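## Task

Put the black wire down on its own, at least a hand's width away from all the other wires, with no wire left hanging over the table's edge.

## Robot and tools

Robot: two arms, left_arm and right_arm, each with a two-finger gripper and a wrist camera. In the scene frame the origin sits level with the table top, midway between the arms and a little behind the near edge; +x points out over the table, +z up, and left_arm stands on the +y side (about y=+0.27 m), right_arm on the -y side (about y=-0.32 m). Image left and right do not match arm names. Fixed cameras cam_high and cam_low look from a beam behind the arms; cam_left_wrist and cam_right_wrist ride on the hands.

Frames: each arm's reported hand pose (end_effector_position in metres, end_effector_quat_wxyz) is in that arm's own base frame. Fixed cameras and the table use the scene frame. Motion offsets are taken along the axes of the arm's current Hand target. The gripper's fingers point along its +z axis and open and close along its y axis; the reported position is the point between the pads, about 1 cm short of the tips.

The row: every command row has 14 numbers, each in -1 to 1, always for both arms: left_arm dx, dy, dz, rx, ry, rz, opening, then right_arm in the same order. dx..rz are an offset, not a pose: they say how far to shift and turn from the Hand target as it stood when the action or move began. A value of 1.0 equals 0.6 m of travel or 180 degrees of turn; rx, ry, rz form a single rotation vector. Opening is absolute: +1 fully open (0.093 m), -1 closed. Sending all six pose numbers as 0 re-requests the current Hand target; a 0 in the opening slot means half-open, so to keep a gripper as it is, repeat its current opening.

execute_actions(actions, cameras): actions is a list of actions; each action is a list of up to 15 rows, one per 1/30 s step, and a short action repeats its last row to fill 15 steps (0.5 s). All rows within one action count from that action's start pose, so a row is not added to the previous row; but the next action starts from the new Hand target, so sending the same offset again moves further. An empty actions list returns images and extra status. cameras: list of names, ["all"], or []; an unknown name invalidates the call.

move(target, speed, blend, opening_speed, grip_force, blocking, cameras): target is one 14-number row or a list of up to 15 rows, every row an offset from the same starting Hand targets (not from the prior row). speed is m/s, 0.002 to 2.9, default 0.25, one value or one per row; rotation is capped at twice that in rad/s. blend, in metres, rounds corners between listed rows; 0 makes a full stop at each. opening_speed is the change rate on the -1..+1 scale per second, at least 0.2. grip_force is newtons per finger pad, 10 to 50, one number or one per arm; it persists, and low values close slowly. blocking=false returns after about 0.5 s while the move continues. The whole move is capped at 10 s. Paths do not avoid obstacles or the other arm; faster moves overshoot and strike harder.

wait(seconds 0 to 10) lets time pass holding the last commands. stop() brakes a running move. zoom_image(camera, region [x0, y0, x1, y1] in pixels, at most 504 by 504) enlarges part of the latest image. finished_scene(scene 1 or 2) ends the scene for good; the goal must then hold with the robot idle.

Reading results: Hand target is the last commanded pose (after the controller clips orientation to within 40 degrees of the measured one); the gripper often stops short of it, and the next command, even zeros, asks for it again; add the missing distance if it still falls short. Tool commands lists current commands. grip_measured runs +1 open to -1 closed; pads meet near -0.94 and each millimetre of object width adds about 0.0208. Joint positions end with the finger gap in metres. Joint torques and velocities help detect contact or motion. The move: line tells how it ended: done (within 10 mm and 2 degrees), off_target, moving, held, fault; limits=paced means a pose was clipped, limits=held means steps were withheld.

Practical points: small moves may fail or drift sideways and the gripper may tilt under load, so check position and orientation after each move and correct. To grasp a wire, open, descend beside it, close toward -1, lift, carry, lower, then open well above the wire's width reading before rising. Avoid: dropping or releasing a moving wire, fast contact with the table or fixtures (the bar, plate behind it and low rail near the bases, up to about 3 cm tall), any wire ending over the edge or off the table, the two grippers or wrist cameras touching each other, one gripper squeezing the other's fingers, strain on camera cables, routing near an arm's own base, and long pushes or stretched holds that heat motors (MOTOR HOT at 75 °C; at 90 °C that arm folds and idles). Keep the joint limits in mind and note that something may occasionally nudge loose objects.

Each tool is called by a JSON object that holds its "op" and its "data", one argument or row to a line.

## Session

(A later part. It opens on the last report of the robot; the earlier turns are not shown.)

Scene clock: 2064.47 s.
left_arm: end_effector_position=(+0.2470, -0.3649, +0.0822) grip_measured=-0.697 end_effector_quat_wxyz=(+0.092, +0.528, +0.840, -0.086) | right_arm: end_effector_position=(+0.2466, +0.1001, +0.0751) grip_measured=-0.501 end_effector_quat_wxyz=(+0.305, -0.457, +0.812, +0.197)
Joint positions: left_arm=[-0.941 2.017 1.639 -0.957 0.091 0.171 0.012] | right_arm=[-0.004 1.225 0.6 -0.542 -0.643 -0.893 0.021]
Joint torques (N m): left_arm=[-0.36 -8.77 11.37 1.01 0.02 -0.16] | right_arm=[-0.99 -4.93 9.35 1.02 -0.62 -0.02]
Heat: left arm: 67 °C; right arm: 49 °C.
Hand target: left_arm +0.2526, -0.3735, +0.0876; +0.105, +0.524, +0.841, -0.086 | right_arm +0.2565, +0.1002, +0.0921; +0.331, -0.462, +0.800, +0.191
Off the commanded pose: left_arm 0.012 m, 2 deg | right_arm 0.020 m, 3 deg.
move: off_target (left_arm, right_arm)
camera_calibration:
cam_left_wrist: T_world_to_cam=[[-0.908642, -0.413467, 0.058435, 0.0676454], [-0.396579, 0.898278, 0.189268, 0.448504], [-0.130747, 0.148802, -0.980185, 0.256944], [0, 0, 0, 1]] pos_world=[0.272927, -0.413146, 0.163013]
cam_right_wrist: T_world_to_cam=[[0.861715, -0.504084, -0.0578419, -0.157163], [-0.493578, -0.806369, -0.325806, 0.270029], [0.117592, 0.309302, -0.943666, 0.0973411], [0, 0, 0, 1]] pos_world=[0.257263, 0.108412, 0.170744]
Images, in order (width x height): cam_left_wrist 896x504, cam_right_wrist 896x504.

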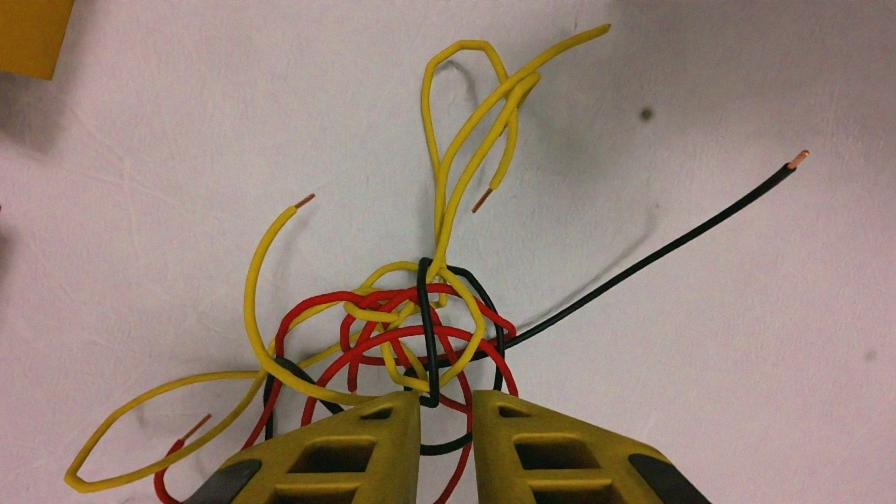

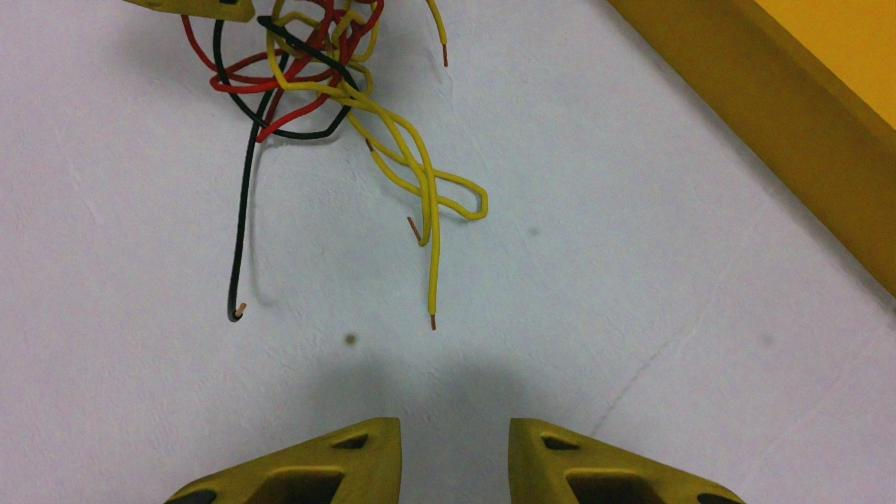

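{"op": "move", "data": {
  "target": [
    [-0.006,0.0065,0,0,0,0,-0.72,0,0,0,0,0,0,-0.5],
    [-0.006,0.0065,0.022,0,0,0,-0.72,0,0,0,0,0,0,-0.5]
  ],
  "speed": 0.08,
  "cameras": ["cam_left_wrist","cam_right_wrist"]
}}

{"op": "zoom_image", "data": {
  "camera": "cam_left_wrist",
  "region": [320, 260, 580, 450]
}}

{"op": "zoom_image", "data": {
  "camera": "cam_right_wrist",
  "region": [120, 0, 420, 200]
}}

Scene clock: 2083.93 s.
left_arm: end_effector_position=(+0.2529, -0.3730, +0.0754) grip_measured=-0.717 end_effector_quat_wxyz=(+0.095, +0.528, +0.840, -0.087) | right_arm: end_effector_position=(+0.2466, +0.1001, +0.0751) grip_measured=-0.501 end_effector_quat_wxyz=(+0.305, -0.457, +0.812, +0.197)
Joint positions: left_arm=[-0.941 2.055 1.667 -0.941 0.091 0.17 0.011] | right_arm=[-0.004 1.225 0.6 -0.542 -0.643 -0.893 0.021]
Joint velocities: left_arm=[-0.012 0.007 0.012 -0.066 0.051 0.154 -0.002] | right_arm=[within noise]
Joint torques (N m): left_arm=[0.09 -9.35 9.62 1.16 0.03 -0.11] | right_arm=[-0.59 -4.63 9.37 0.99 -0.5 -0.06]
Heat: left arm: 66 °C; right arm: 50 °C.
Hand target: left_arm +0.2588, -0.3783, +0.0759; +0.105, +0.524, +0.841, -0.086 | right_arm +0.2565, +0.1002, +0.0921; +0.331, -0.462, +0.800, +0.191
Off the commanded pose: left_arm 0.008 m, 1 deg | right_arm 0.020 m, 3 deg.
move: off_target (right_arm)
camera_calibration:
cam_left_wrist: T_world_to_cam=[[-0.908509, -0.413893, 0.0574868, 0.0699443], [-0.397863, 0.898848, 0.183784, 0.460331], [-0.127739, 0.144098, -0.981284, 0.249918], [0, 0, 0, 1]] pos_world=[0.278618, -0.420831, 0.156618]
cam_right_wrist: T_world_to_cam=[[0.861715, -0.504084, -0.0578419, -0.157163], [-0.493578, -0.806369, -0.325806, 0.270029], [0.117592, 0.309302, -0.943666, 0.0973411], [0, 0, 0, 1]] pos_world=[0.257263, 0.108412, 0.170744]
Images, in order (width x height): cam_left_wrist 896x504, cam_right_wrist 896x504.

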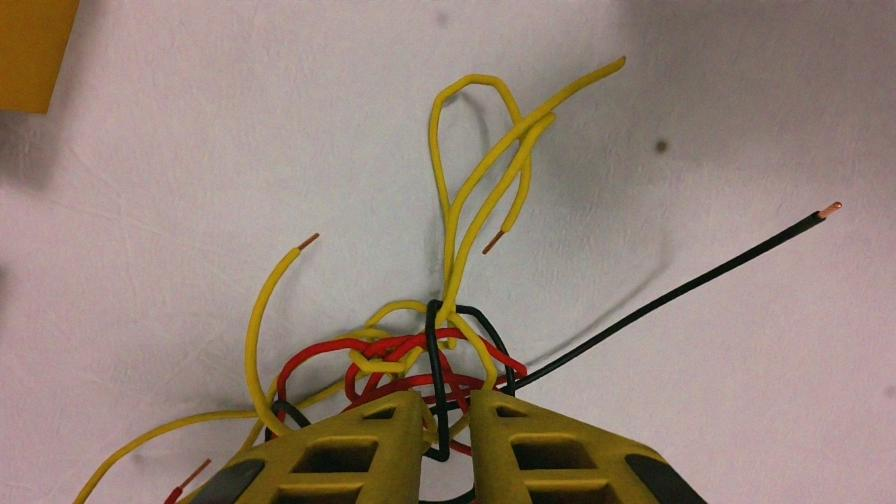

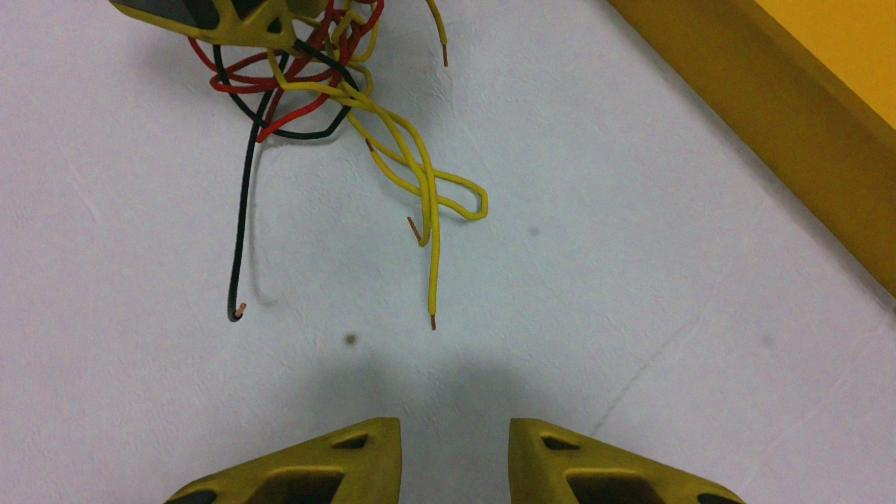

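Scaled by 1.938 from the camera's 896x504 image, which has a finer 1280x720 frame.

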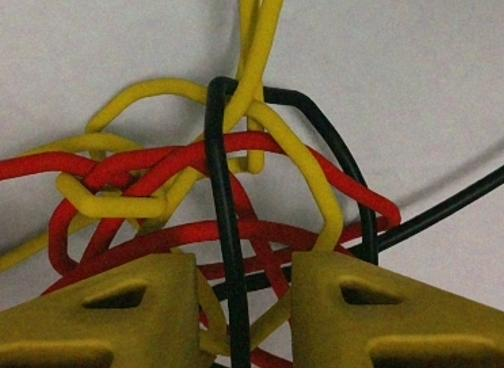

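Scaled by 1.680 from the camera's 896x504 image, which has a finer 1280x720 frame.

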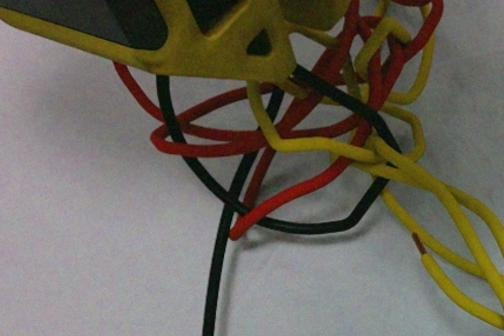

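{"op": "move", "data": {
  "target": [0.010,0.0033,0.0225,0,0,0,-0.72,0,0,0,0,0,0,-0.5],
  "speed": 0.06,
  "cameras": ["cam_left_wrist","cam_right_wrist"]
}}

{"op": "zoom_image", "data": {
  "camera": "cam_left_wrist",
  "region": [320, 260, 580, 450]
}}

{"op": "zoom_image", "data": {
  "camera": "cam_right_wrist",
  "region": [120, 0, 420, 200]
}}

Scene clock: 2094.57 s.
left_arm: end_effector_position=(+0.2566, -0.3780, +0.0698) grip_measured=-0.717 end_effector_quat_wxyz=(+0.108, +0.527, +0.838, -0.092) | right_arm: end_effector_position=(+0.2466, +0.1001, +0.0751) grip_measured=-0.501 end_effector_quat_wxyz=(+0.305, -0.457, +0.812, +0.197)
Joint positions: left_arm=[-0.941 2.058 1.643 -0.885 0.091 0.17 0.011] | right_arm=[-0.004 1.225 0.6 -0.542 -0.643 -0.893 0.021]
Joint torques (N m): left_arm=[0.55 -9.47 6.54 1.22 0.05 -0.08] | right_arm=[-0.9 -4.55 9.32 1.03 -0.66 -0.03]
Heat: left arm: 65 °C; right arm: 50 °C.
Hand target: left_arm +0.2591, -0.3756, +0.0611; +0.105, +0.524, +0.841, -0.086 | right_arm +0.2565, +0.1002, +0.0921; +0.331, -0.462, +0.800, +0.191
Off the commanded pose: left_arm 0.009 m, 1 deg | right_arm 0.020 m, 3 deg.
move: off_target (right_arm)
camera_calibration:
cam_left_wrist: T_world_to_cam=[[-0.909453, -0.412574, 0.0517514, 0.0726791], [-0.400628, 0.902761, 0.156587, 0.471514], [-0.111323, 0.121675, -0.986307, 0.233231], [0, 0, 0, 1]] pos_world=[0.280964, -0.424057, 0.152443]
cam_right_wrist: T_world_to_cam=[[0.861715, -0.504084, -0.0578419, -0.157163], [-0.493578, -0.806369, -0.325806, 0.270029], [0.117592, 0.309302, -0.943666, 0.0973411], [0, 0, 0, 1]] pos_world=[0.257263, 0.108412, 0.170744]
Images, in order (width x height): cam_left_wrist 896x504, cam_right_wrist 896x504.

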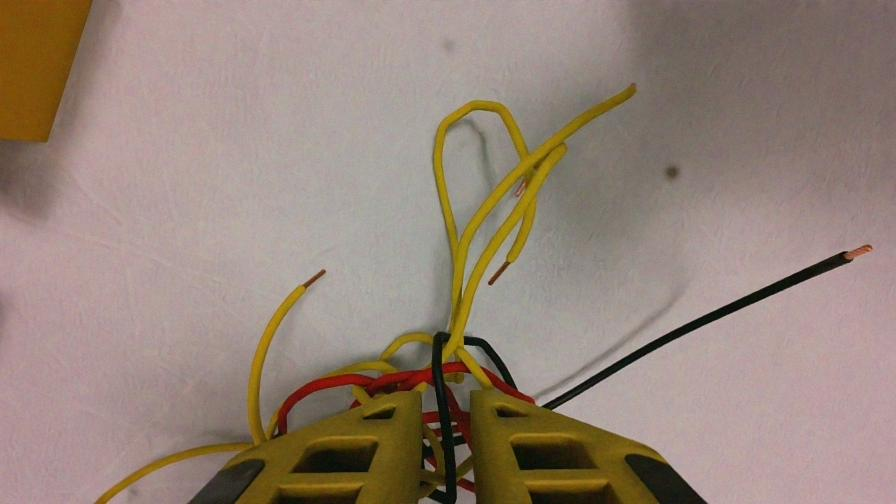

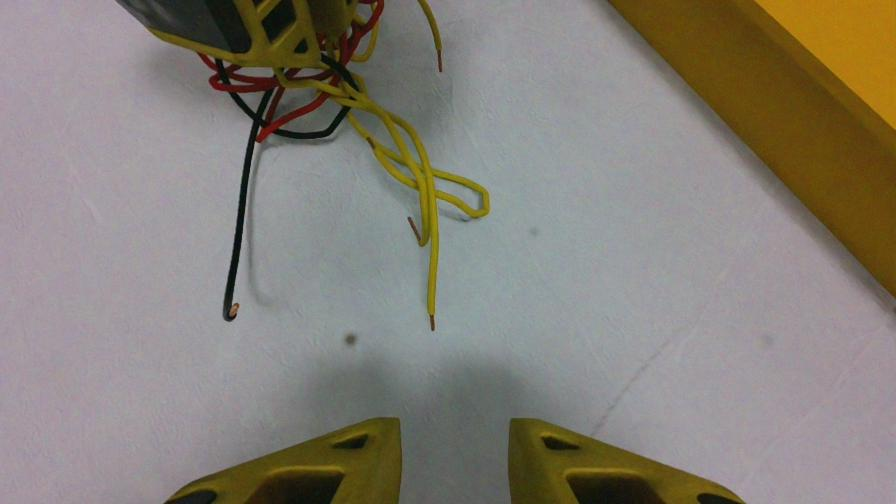

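Scaled by 1.938 from the camera's 896x504 image, which has a finer 1280x720 frame.

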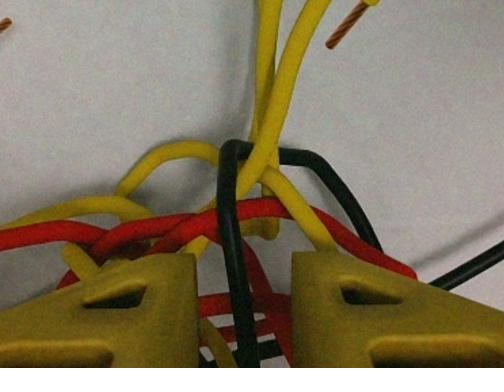

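Scaled by 1.680 from the camera's 896x504 image, which has a finer 1280x720 frame.

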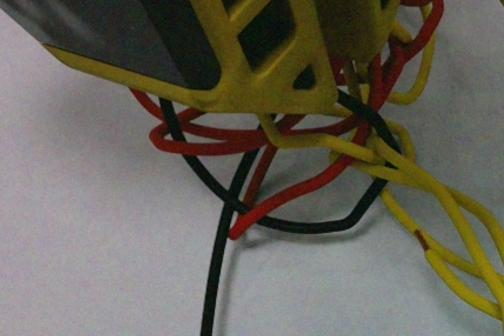

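{"op": "move", "data": {
  "target": [0.007,0.002,0.0153,0,0,0,-0.72,0,0,0,0,0,0,-0.5],
  "speed": 0.06,
  "cameras": ["cam_left_wrist","cam_right_wrist"]
}}

{"op": "zoom_image", "data": {
  "camera": "cam_left_wrist",
  "region": [320, 260, 580, 450]
}}

{"op": "zoom_image", "data": {
  "camera": "cam_right_wrist",
  "region": [120, 0, 420, 200]
}}

Scene clock: 2103.60 s.
left_arm: end_effector_position=(+0.2570, -0.3772, +0.0616) grip_measured=-0.717 end_effector_quat_wxyz=(+0.110, +0.527, +0.838, -0.093) | right_arm: end_effector_position=(+0.2466, +0.1001, +0.0751) grip_measured=-0.501 end_effector_quat_wxyz=(+0.305, -0.457, +0.812, +0.197)
Joint positions: left_arm=[-0.939 2.058 1.609 -0.845 0.091 0.17 0.011] | right_arm=[-0.004 1.225 0.6 -0.542 -0.643 -0.893 0.021]
Joint torques (N m): left_arm=[0.64 -8.95 6.43 1.18 0.03 -0.02] | right_arm=[-0.73 -4.59 9.4 0.98 -0.54 -0.06]
Heat: left arm: 64 °C; right arm: 50 °C.
Hand target: left_arm +0.2592, -0.3739, +0.0511; +0.105, +0.524, +0.841, -0.086 | right_arm +0.2565, +0.1002, +0.0921; +0.331, -0.462, +0.800, +0.191
Off the commanded pose: left_arm 0.011 m, 1 deg | right_arm 0.020 m, 3 deg.
move: off_target (left_arm, right_arm)
camera_calibration:
cam_left_wrist: T_world_to_cam=[[-0.908786, -0.414168, 0.0507285, 0.07314], [-0.402911, 0.902629, 0.151407, 0.473104], [-0.108497, 0.117157, -0.987169, 0.222747], [0, 0, 0, 1]] pos_world=[0.281255, -0.422842, 0.144548]
cam_right_wrist: T_world_to_cam=[[0.861715, -0.504084, -0.0578419, -0.157163], [-0.493578, -0.806369, -0.325806, 0.270029], [0.117592, 0.309302, -0.943666, 0.0973411], [0, 0, 0, 1]] pos_world=[0.257263, 0.108412, 0.170744]
Images, in order (width x height): cam_left_wrist 896x504, cam_right_wrist 896x504.

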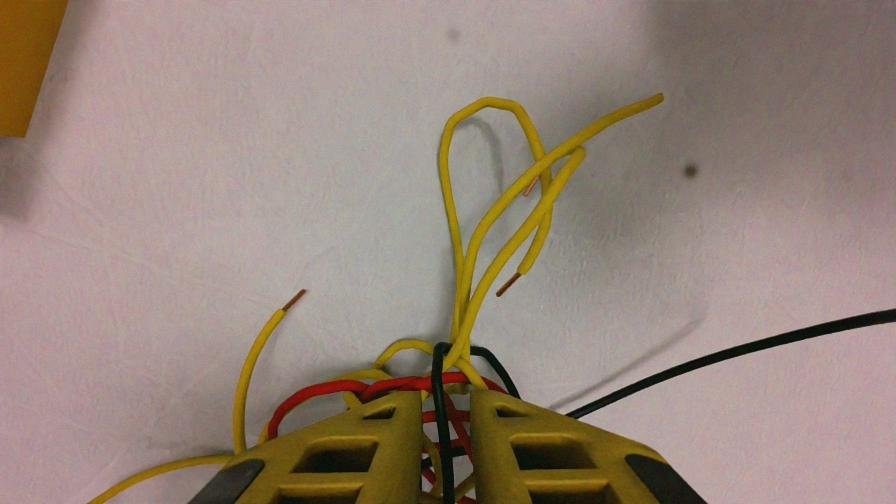

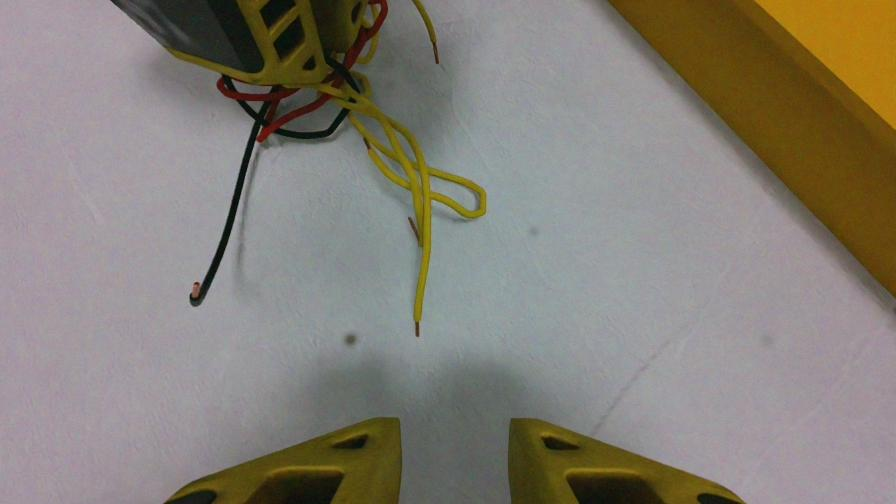

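Scaled by 1.938 from the camera's 896x504 image, which has a finer 1280x720 frame.

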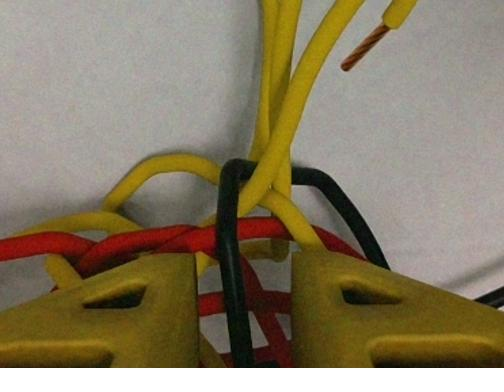

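Scaled by 1.680 from the camera's 896x504 image, which has a finer 1280x720 frame.

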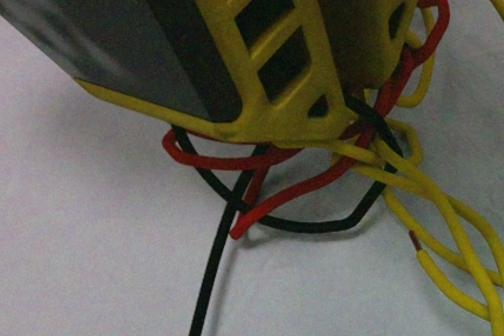

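{"op": "move", "data": {
  "target": [0,0,0,0,0,0,-1,0,0,0,0,0,0,-0.5],
  "speed": 0.06,
  "cameras": ["cam_left_wrist","cam_right_wrist"]
}}

{"op": "zoom_image", "data": {
  "camera": "cam_left_wrist",
  "region": [320, 260, 580, 450]
}}

{"op": "zoom_image", "data": {
  "camera": "cam_right_wrist",
  "region": [120, 0, 420, 200]
}}

Scene clock: 2110.23 s.
left_arm: end_effector_position=(+0.2571, -0.3773, +0.0616) grip_measured=-0.978 end_effector_quat_wxyz=(+0.111, +0.527, +0.838, -0.093) | right_arm: end_effector_position=(+0.2466, +0.1001, +0.0751) grip_measured=-0.501 end_effector_quat_wxyz=(+0.305, -0.457, +0.812, +0.197)
Joint positions: left_arm=[-0.939 2.058 1.609 -0.845 0.091 0.17 0] | right_arm=[-0.004 1.225 0.6 -0.542 -0.643 -0.893 0.021]
Joint torques (N m): left_arm=[0.51 -9.01 6.53 1.23 0.08 0.02] | right_arm=[-0.7 -4.56 9.35 1.06 -0.57 -0.06]
Heat: left arm: 63 °C; right arm: 50 °C.
Hand target: left_arm +0.2592, -0.3739, +0.0511; +0.105, +0.524, +0.841, -0.086 | right_arm +0.2565, +0.1002, +0.0921; +0.331, -0.462, +0.800, +0.191
Off the commanded pose: left_arm 0.011 m, 1 deg | right_arm 0.020 m, 3 deg.
move: off_target (left_arm, right_arm)
camera_calibration:
cam_left_wrist: T_world_to_cam=[[-0.908827, -0.414094, 0.0505911, 0.0731972], [-0.402896, 0.9027, 0.151018, 0.47317], [-0.108204, 0.116866, -0.987236, 0.22265], [0, 0, 0, 1]] pos_world=[0.281254, -0.422841, 0.144648]
cam_right_wrist: T_world_to_cam=[[0.861715, -0.504084, -0.0578419, -0.157163], [-0.493578, -0.806369, -0.325806, 0.270029], [0.117592, 0.309302, -0.943666, 0.0973411], [0, 0, 0, 1]] pos_world=[0.257263, 0.108412, 0.170744]
Images, in order (width x height): cam_left_wrist 896x504, cam_right_wrist 896x504.

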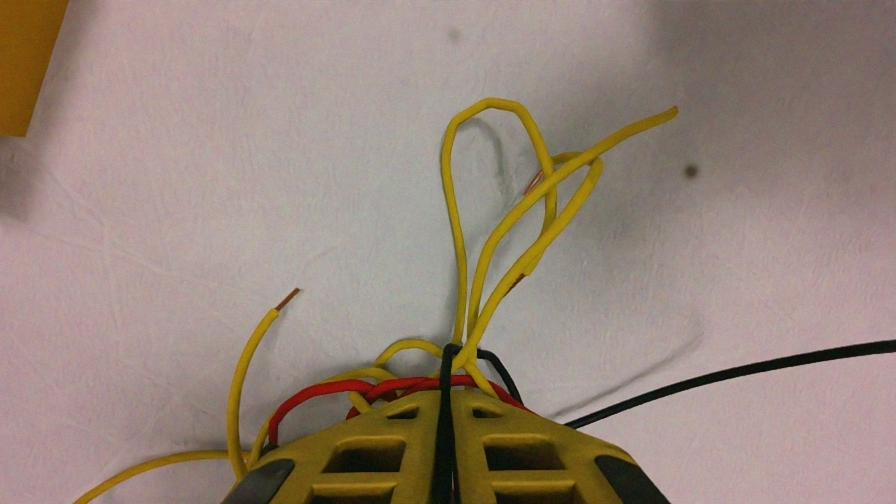

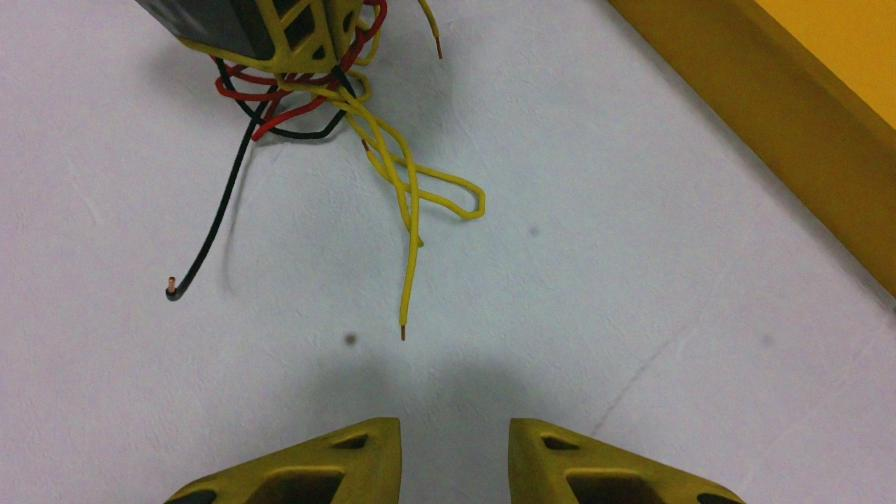

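Scaled by 1.938 from the camera's 896x504 image, which has a finer 1280x720 frame.

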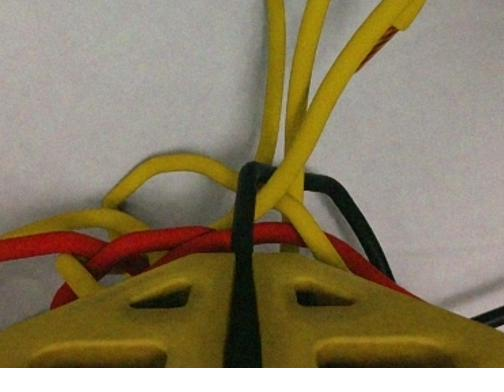

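Scaled by 1.680 from the camera's 896x504 image, which has a finer 1280x720 frame.

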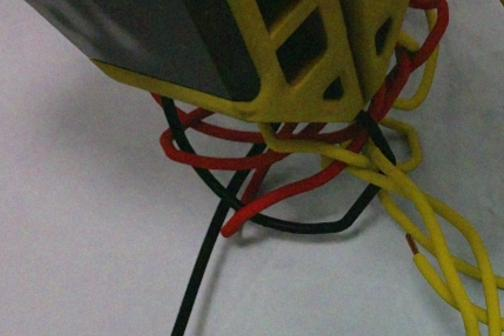

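{"op": "move", "data": {
  "target": [-0.010,0.0024,-0.1008,0,0,0,-1,0,0,0,0,0,0,-0.5],
  "speed": 0.1,
  "cameras": ["all"]
}}

{"op": "zoom_image", "data": {
  "camera": "cam_left_wrist",
  "region": [250, 200, 650, 480]
}}

{"op": "zoom_image", "data": {
  "camera": "cam_right_wrist",
  "region": [80, 0, 480, 250]
}}

Scene clock: 2116.87 s.
left_arm: end_effector_position=(+0.2509, -0.3579, +0.0876) grip_measured=-0.978 end_effector_quat_wxyz=(+0.076, +0.521, +0.846, -0.079) | right_arm: end_effector_position=(+0.2466, +0.1001, +0.0751) grip_measured=-0.501 end_effector_quat_wxyz=(+0.305, -0.457, +0.812, +0.197)
Joint positions: left_arm=[-0.924 2.034 1.693 -1.031 0.091 0.17 0] | right_arm=[-0.004 1.225 0.6 -0.542 -0.643 -0.893 0.021]
Joint torques (N m): left_arm=[0.55 -13.26 11.03 0.87 0.05 0.11] | right_arm=[-0.7 -4.71 9.42 0.99 -0.59 -0.06]
Heat: left arm: 63 °C; right arm: 50 °C.
Hand target: left_arm +0.2579, -0.3629, +0.1108; +0.105, +0.524, +0.841, -0.086 | right_arm +0.2565, +0.1002, +0.0921; +0.331, -0.462, +0.800, +0.191
Off the commanded pose: left_arm 0.025 m, 4 deg | right_arm 0.020 m, 3 deg.
move: off_target (left_arm, right_arm)
camera_calibration:
cam_left_wrist: T_world_to_cam=[[-0.899868, -0.431145, 0.0659572, 0.0646296], [-0.407664, 0.885166, 0.224259, 0.437806], [-0.155071, 0.174916, -0.972295, 0.27648], [0, 0, 0, 1]] pos_world=[0.27951, -0.408026, 0.166376]
cam_right_wrist: T_world_to_cam=[[0.861715, -0.504084, -0.0578419, -0.157163], [-0.493578, -0.806369, -0.325806, 0.270029], [0.117592, 0.309302, -0.943666, 0.0973411], [0, 0, 0, 1]] pos_world=[0.257263, 0.108412, 0.170744]

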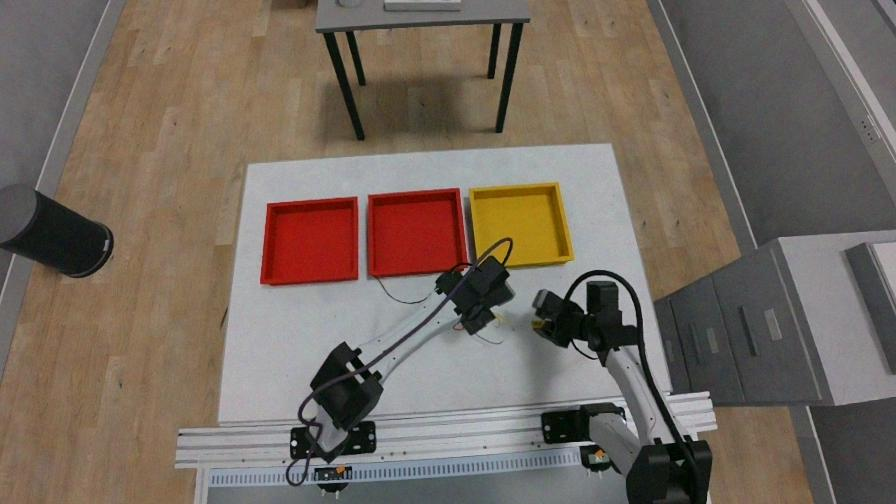

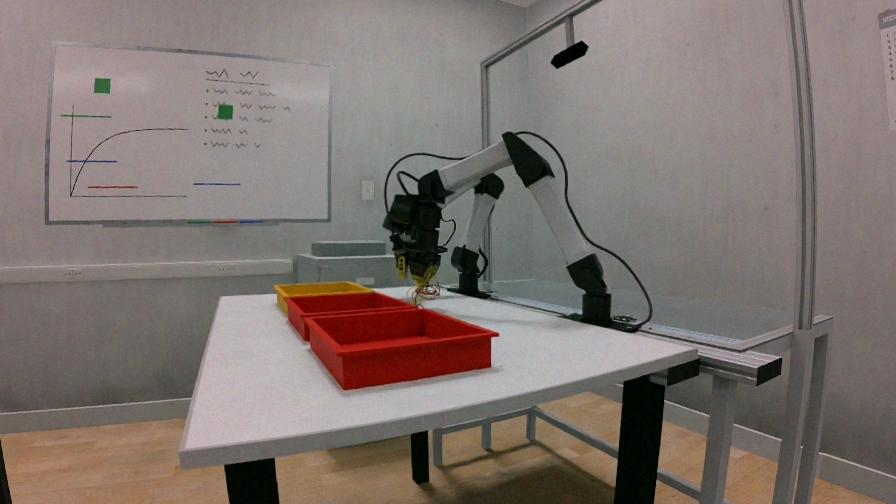

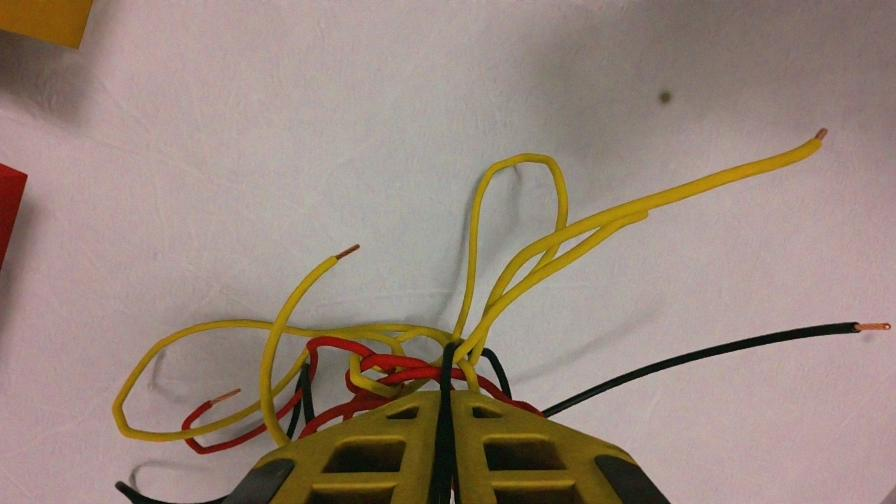

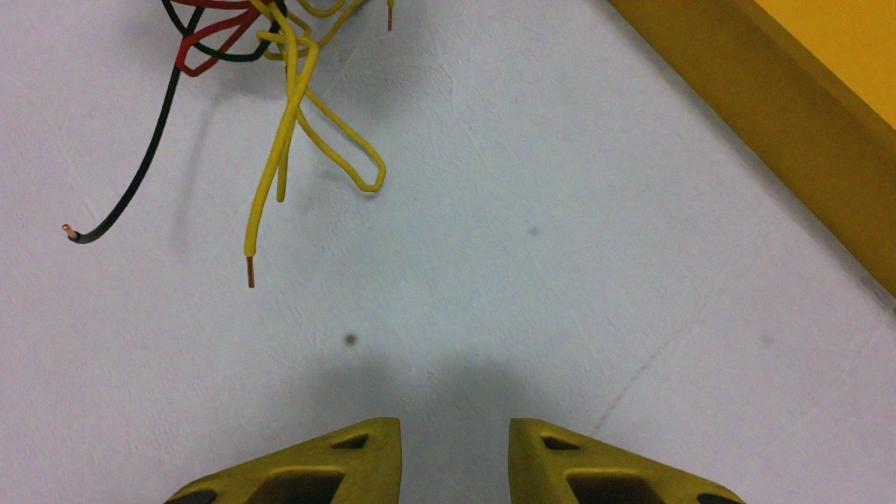

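Scaled by 1.260 from the camera's 896x504 image, which has a finer 1280x720 frame.

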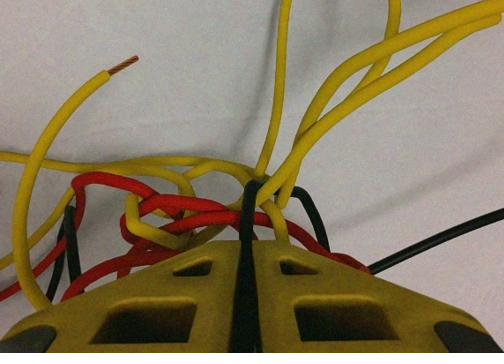

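Scaled by 1.260 from the camera's 896x504 image, which has a finer 1280x720 frame.

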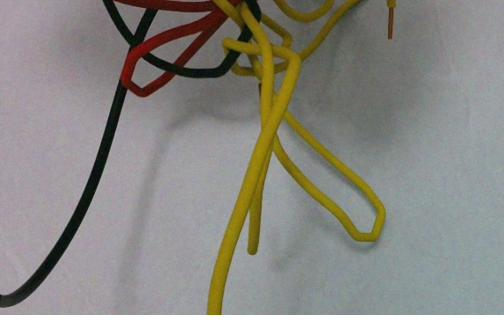

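{"op": "move", "data": {
  "target": [0.0933,0.047,-0.1188,0,-0.1667,0,-1,0,0,0,0,0,0,-0.5],
  "speed": 0.15,
  "cameras": ["all"]
}}

{"op": "zoom_image", "data": {
  "camera": "cam_left_wrist",
  "region": [250, 200, 650, 480]
}}

{"op": "zoom_image", "data": {
  "camera": "cam_right_wrist",
  "region": [80, 0, 480, 250]
}}

Scene clock: 2144.77 s.
left_arm: end_effector_position=(+0.2538, -0.2839, +0.1577) grip_measured=-0.978 end_effector_quat_wxyz=(+0.305, +0.478, +0.796, -0.213) | right_arm: end_effector_position=(+0.2466, +0.1001, +0.0751) grip_measured=-0.501 end_effector_quat_wxyz=(+0.305, -0.457, +0.812, +0.197)
Joint positions: left_arm=[-0.711 1.397 1.005 -0.466 0.298 0.259 0] | right_arm=[-0.004 1.225 0.6 -0.542 -0.643 -0.893 0.021]
Joint torques (N m): left_arm=[0.57 -7.2 7.23 2.04 0.42 0.16] | right_arm=[-0.68 -4.46 8.99 1.01 -0.62 -0.11]
Heat: left arm: 65 °C; right arm: 51 °C.
Hand target: left_arm +0.2530, -0.2841, +0.1635; +0.319, +0.484, +0.785, -0.219 | right_arm +0.2565, +0.1002, +0.0921; +0.331, -0.462, +0.800, +0.191
Off the commanded pose: left_arm 0.006 m, 2 deg | right_arm 0.020 m, 3 deg.
move: off_target (right_arm)
camera_calibration:
cam_left_wrist: T_world_to_cam=[[-0.898577, -0.435982, 0.0497915, 0.0953157], [-0.428226, 0.84645, -0.316456, 0.43718], [0.095823, -0.305682, -0.9473, 0.12819], [0, 0, 0, 1]] pos_world=[0.260577, -0.28931, 0.255037]
cam_right_wrist: T_world_to_cam=[[0.861715, -0.504084, -0.0578419, -0.157163], [-0.493578, -0.806369, -0.325806, 0.270029], [0.117592, 0.309302, -0.943666, 0.0973411], [0, 0, 0, 1]] pos_world=[0.257263, 0.108412, 0.170744]

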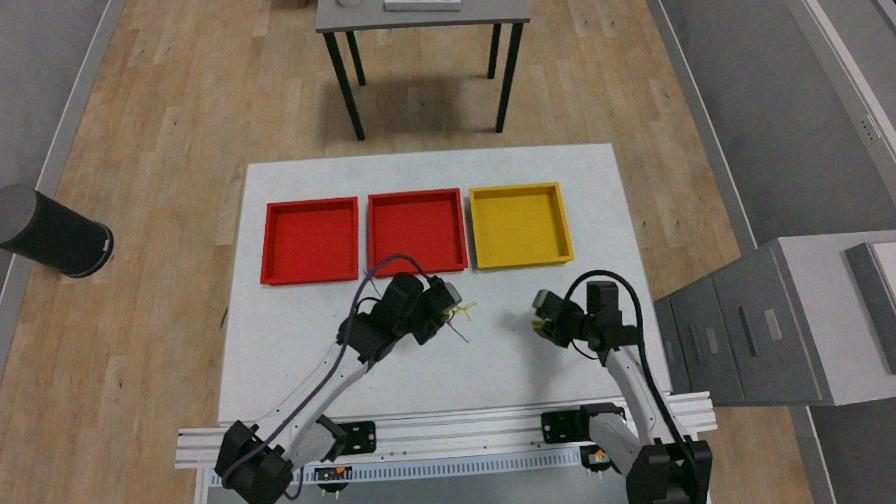

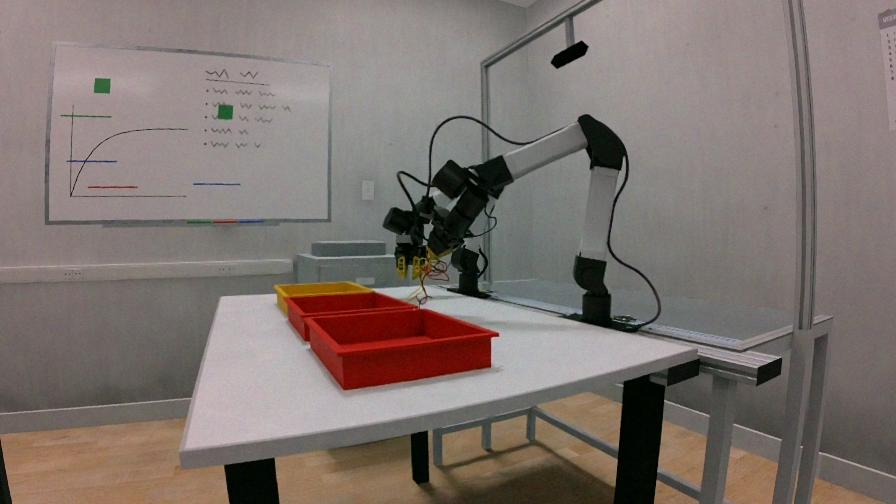

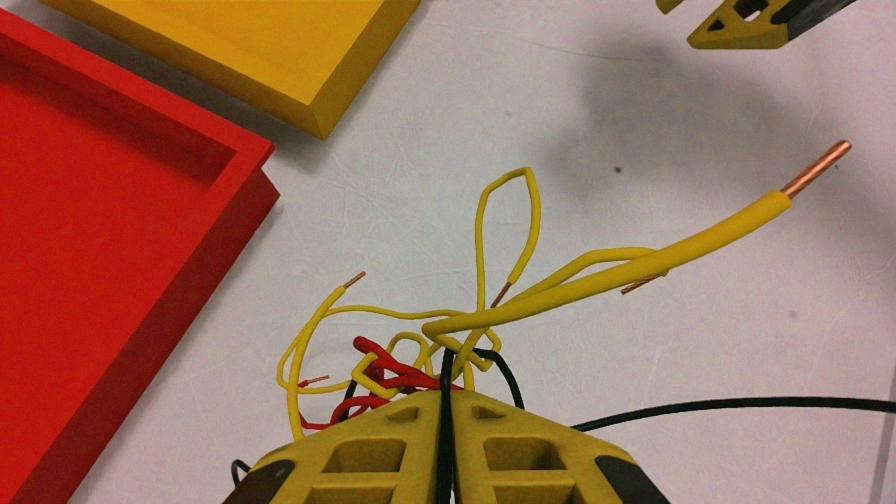

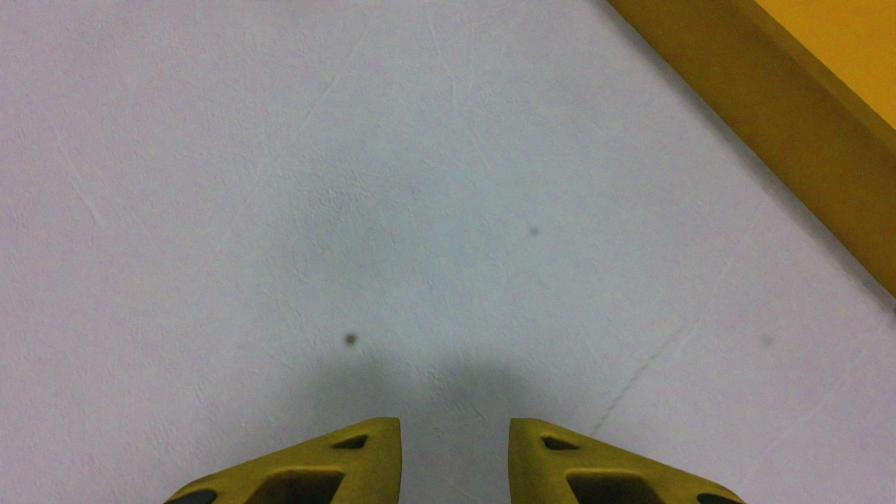

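Scaled by 1.260 from the camera's 896x504 image, which has a finer 1280x720 frame.

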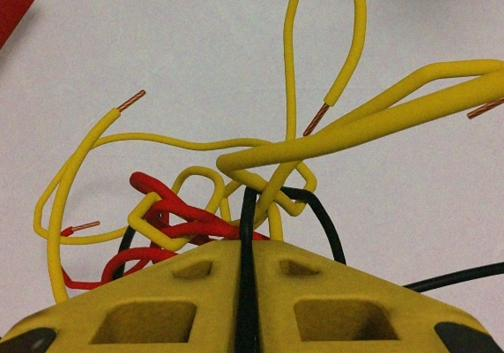

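Scaled by 1.260 from the camera's 896x504 image, which has a finer 1280x720 frame.

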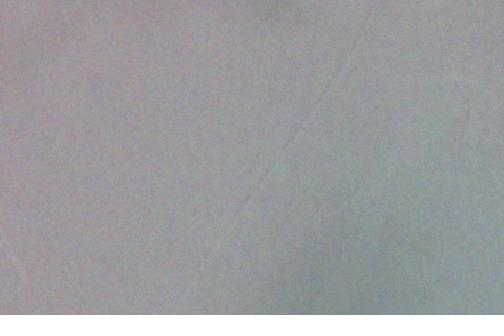

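{"op": "move", "data": {
  "target": [0,0,0,0,0,0,-1,-0.0675,0.0312,-0.0385,0,-0.139,0,-0.3],
  "speed": 0.2,
  "cameras": ["cam_left_wrist","cam_right_wrist"]
}}

{"op": "zoom_image", "data": {
  "camera": "cam_right_wrist",
  "region": [150, 0, 550, 280]
}}

Scene clock: 2153.10 s.
left_arm: end_effector_position=(+0.2538, -0.2840, +0.1578) grip_measured=-0.978 end_effector_quat_wxyz=(+0.306, +0.478, +0.795, -0.213) | right_arm: end_effector_position=(+0.2457, +0.1201, +0.1309) grip_measured=-0.301 end_effector_quat_wxyz=(+0.482, -0.405, +0.721, +0.288)
Joint positions: left_arm=[-0.711 1.397 1.005 -0.465 0.299 0.259 0] | right_arm=[-0.094 1.016 0.395 -0.142 -1.009 -0.654 0.031]
Joint torques (N m): left_arm=[0.5 -7.21 7.41 2.06 0.36 0.16] | right_arm=[-0.01 -2.88 6.16 1.65 -0.6 0.06]
Heat: left arm: 64 °C; right arm: 50 °C.
Hand target: left_arm +0.2530, -0.2842, +0.1636; +0.320, +0.484, +0.785, -0.219 | right_arm +0.2464, +0.1203, +0.1370; +0.497, -0.409, +0.710, +0.286
Off the commanded pose: left_arm 0.006 m, 2 deg | right_arm 0.006 m, 2 deg.
move: done
camera_calibration:
cam_left_wrist: T_world_to_cam=[[-0.898715, -0.435703, 0.0497424, 0.0953966], [-0.427868, 0.846337, -0.317241, 0.437368], [0.0961237, -0.306392, -0.94704, 0.127904], [0, 0, 0, 1]] pos_world=[0.260576, -0.289408, 0.255136]
cam_right_wrist: T_world_to_cam=[[0.865963, -0.49844, -0.0408169, -0.147139], [-0.378414, -0.599695, -0.705102, 0.300396], [0.326974, 0.626038, -0.70793, 0.0235344], [0, 0, 0, 1]] pos_world=[0.233396, 0.0920728, 0.222465]
Images, in order (width x height): cam_left_wrist 896x504, cam_right_wrist 896x504.

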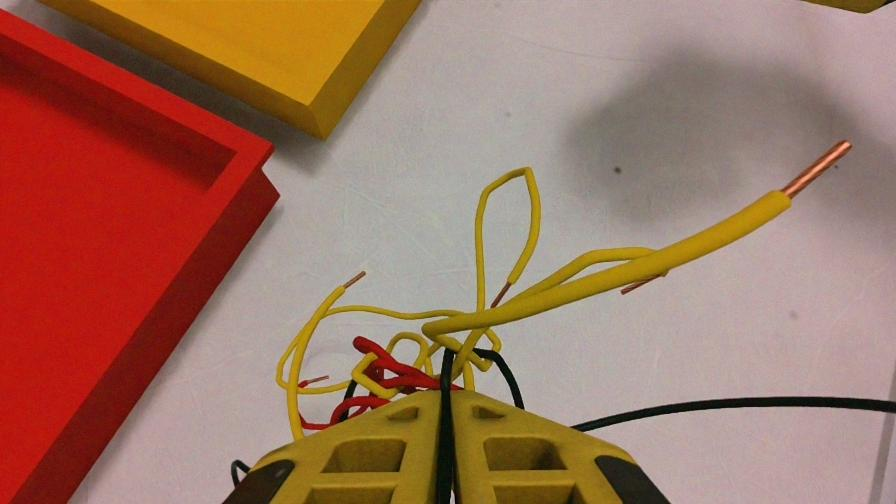

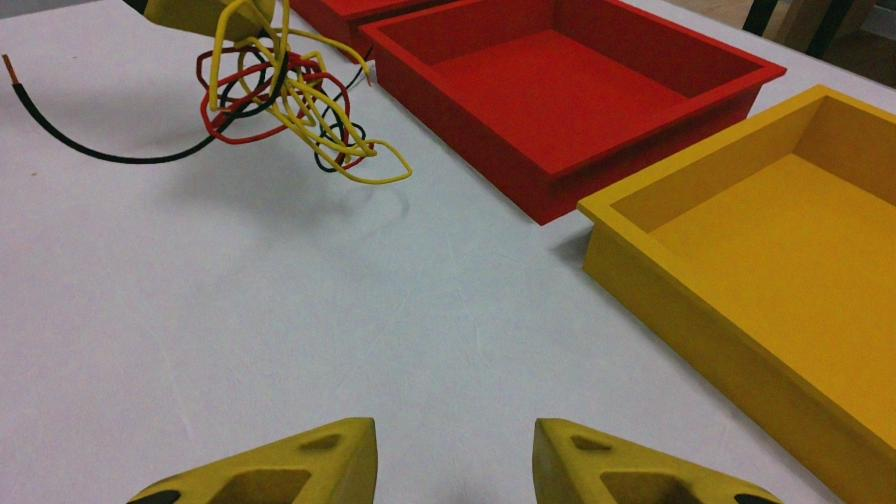

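Scaled by 1.260 from the camera's 896x504 image, which has a finer 1280x720 frame.

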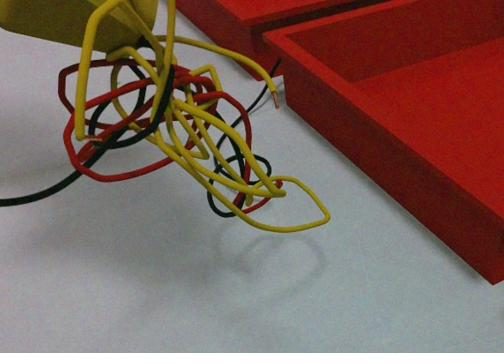

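{"op": "move", "data": {
  "target": [0.0357,0.0017,0.035,0,0,0,-1,-0.0623,0.0225,0.2095,0,0.139,0,-0.3],
  "speed": 0.15,
  "cameras": ["cam_left_wrist","cam_right_wrist"]
}}

{"op": "zoom_image", "data": {
  "camera": "cam_right_wrist",
  "region": [150, 0, 650, 300]
}}

{"op": "zoom_image", "data": {
  "camera": "cam_left_wrist",
  "region": [220, 150, 640, 450]
}}

Scene clock: 2187.60 s.
left_arm: end_effector_position=(+0.2530, -0.2834, +0.1364) grip_measured=-0.978 end_effector_quat_wxyz=(+0.316, +0.478, +0.791, -0.215) | right_arm: end_effector_position=(+0.2925, +0.2354, +0.1204) grip_measured=-0.301 end_effector_quat_wxyz=(+0.321, -0.463, +0.803, +0.194)
Joint positions: left_arm=[-0.711 1.397 0.904 -0.339 0.299 0.259 0] | right_arm=[0.513 1.431 0.883 -0.334 -0.374 -0.398 0.031]
Joint torques (N m): left_arm=[0.62 -4.75 7.31 2.12 0.34 0.16] | right_arm=[0.47 -4.55 9.92 1.54 -0.01 0.11]
Heat: left arm: 61 °C; right arm: 49 °C.
Hand target: left_arm +0.2530, -0.2841, +0.1336; +0.319, +0.484, +0.785, -0.219 | right_arm +0.3003, +0.2403, +0.1290; +0.331, -0.462, +0.800, +0.191
Off the commanded pose: left_arm 0.003 m, 1 deg | right_arm 0.013 m, 1 deg.
move: off_target (right_arm)
camera_calibration:
cam_left_wrist: T_world_to_cam=[[-0.899726, -0.434558, 0.0406561, 0.0978063], [-0.421612, 0.84126, -0.338417, 0.429603], [0.112859, -0.321623, -0.940118, 0.0984048], [0, 0, 0, 1]] pos_world=[0.258018, -0.287256, 0.23392]
cam_right_wrist: T_world_to_cam=[[0.8684, -0.494864, -0.0314784, -0.133133], [-0.473218, -0.808102, -0.350764, 0.413977], [0.148143, 0.3195, -0.935935, 0.0805667], [0, 0, 0, 1]] pos_world=[0.299578, 0.242912, 0.216422]
Images, in order (width x height): cam_left_wrist 896x504, cam_right_wrist 896x504.

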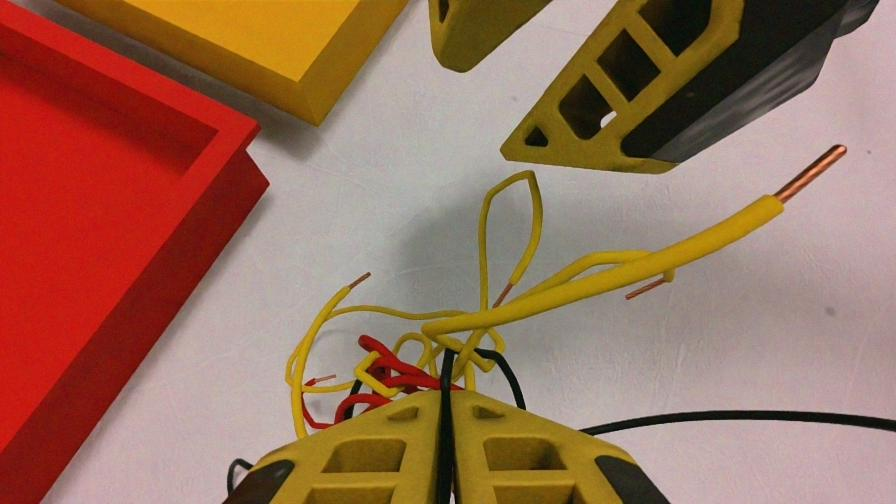

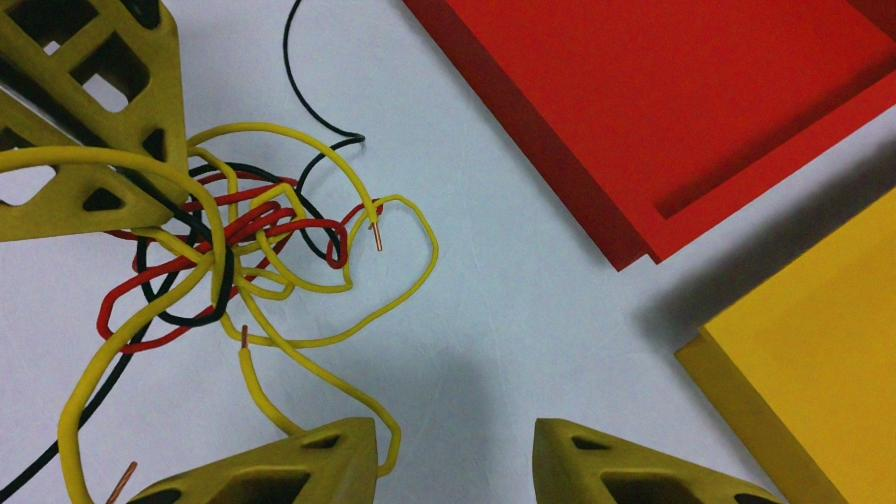

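Scaled by 1.008 from the camera's 896x504 image, which has a finer 1280x720 frame.

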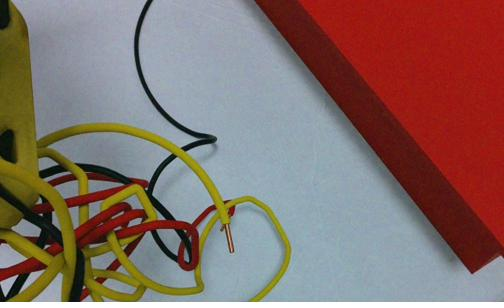

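Scaled by 1.200 from the camera's 896x504 image, which has a finer 1280x720 frame.

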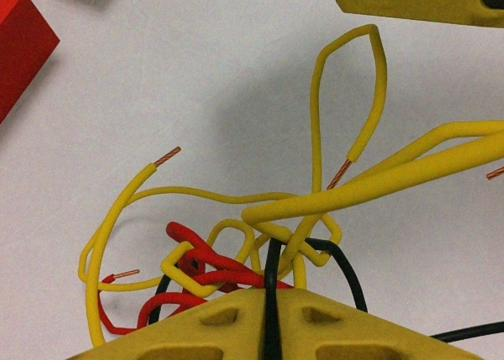

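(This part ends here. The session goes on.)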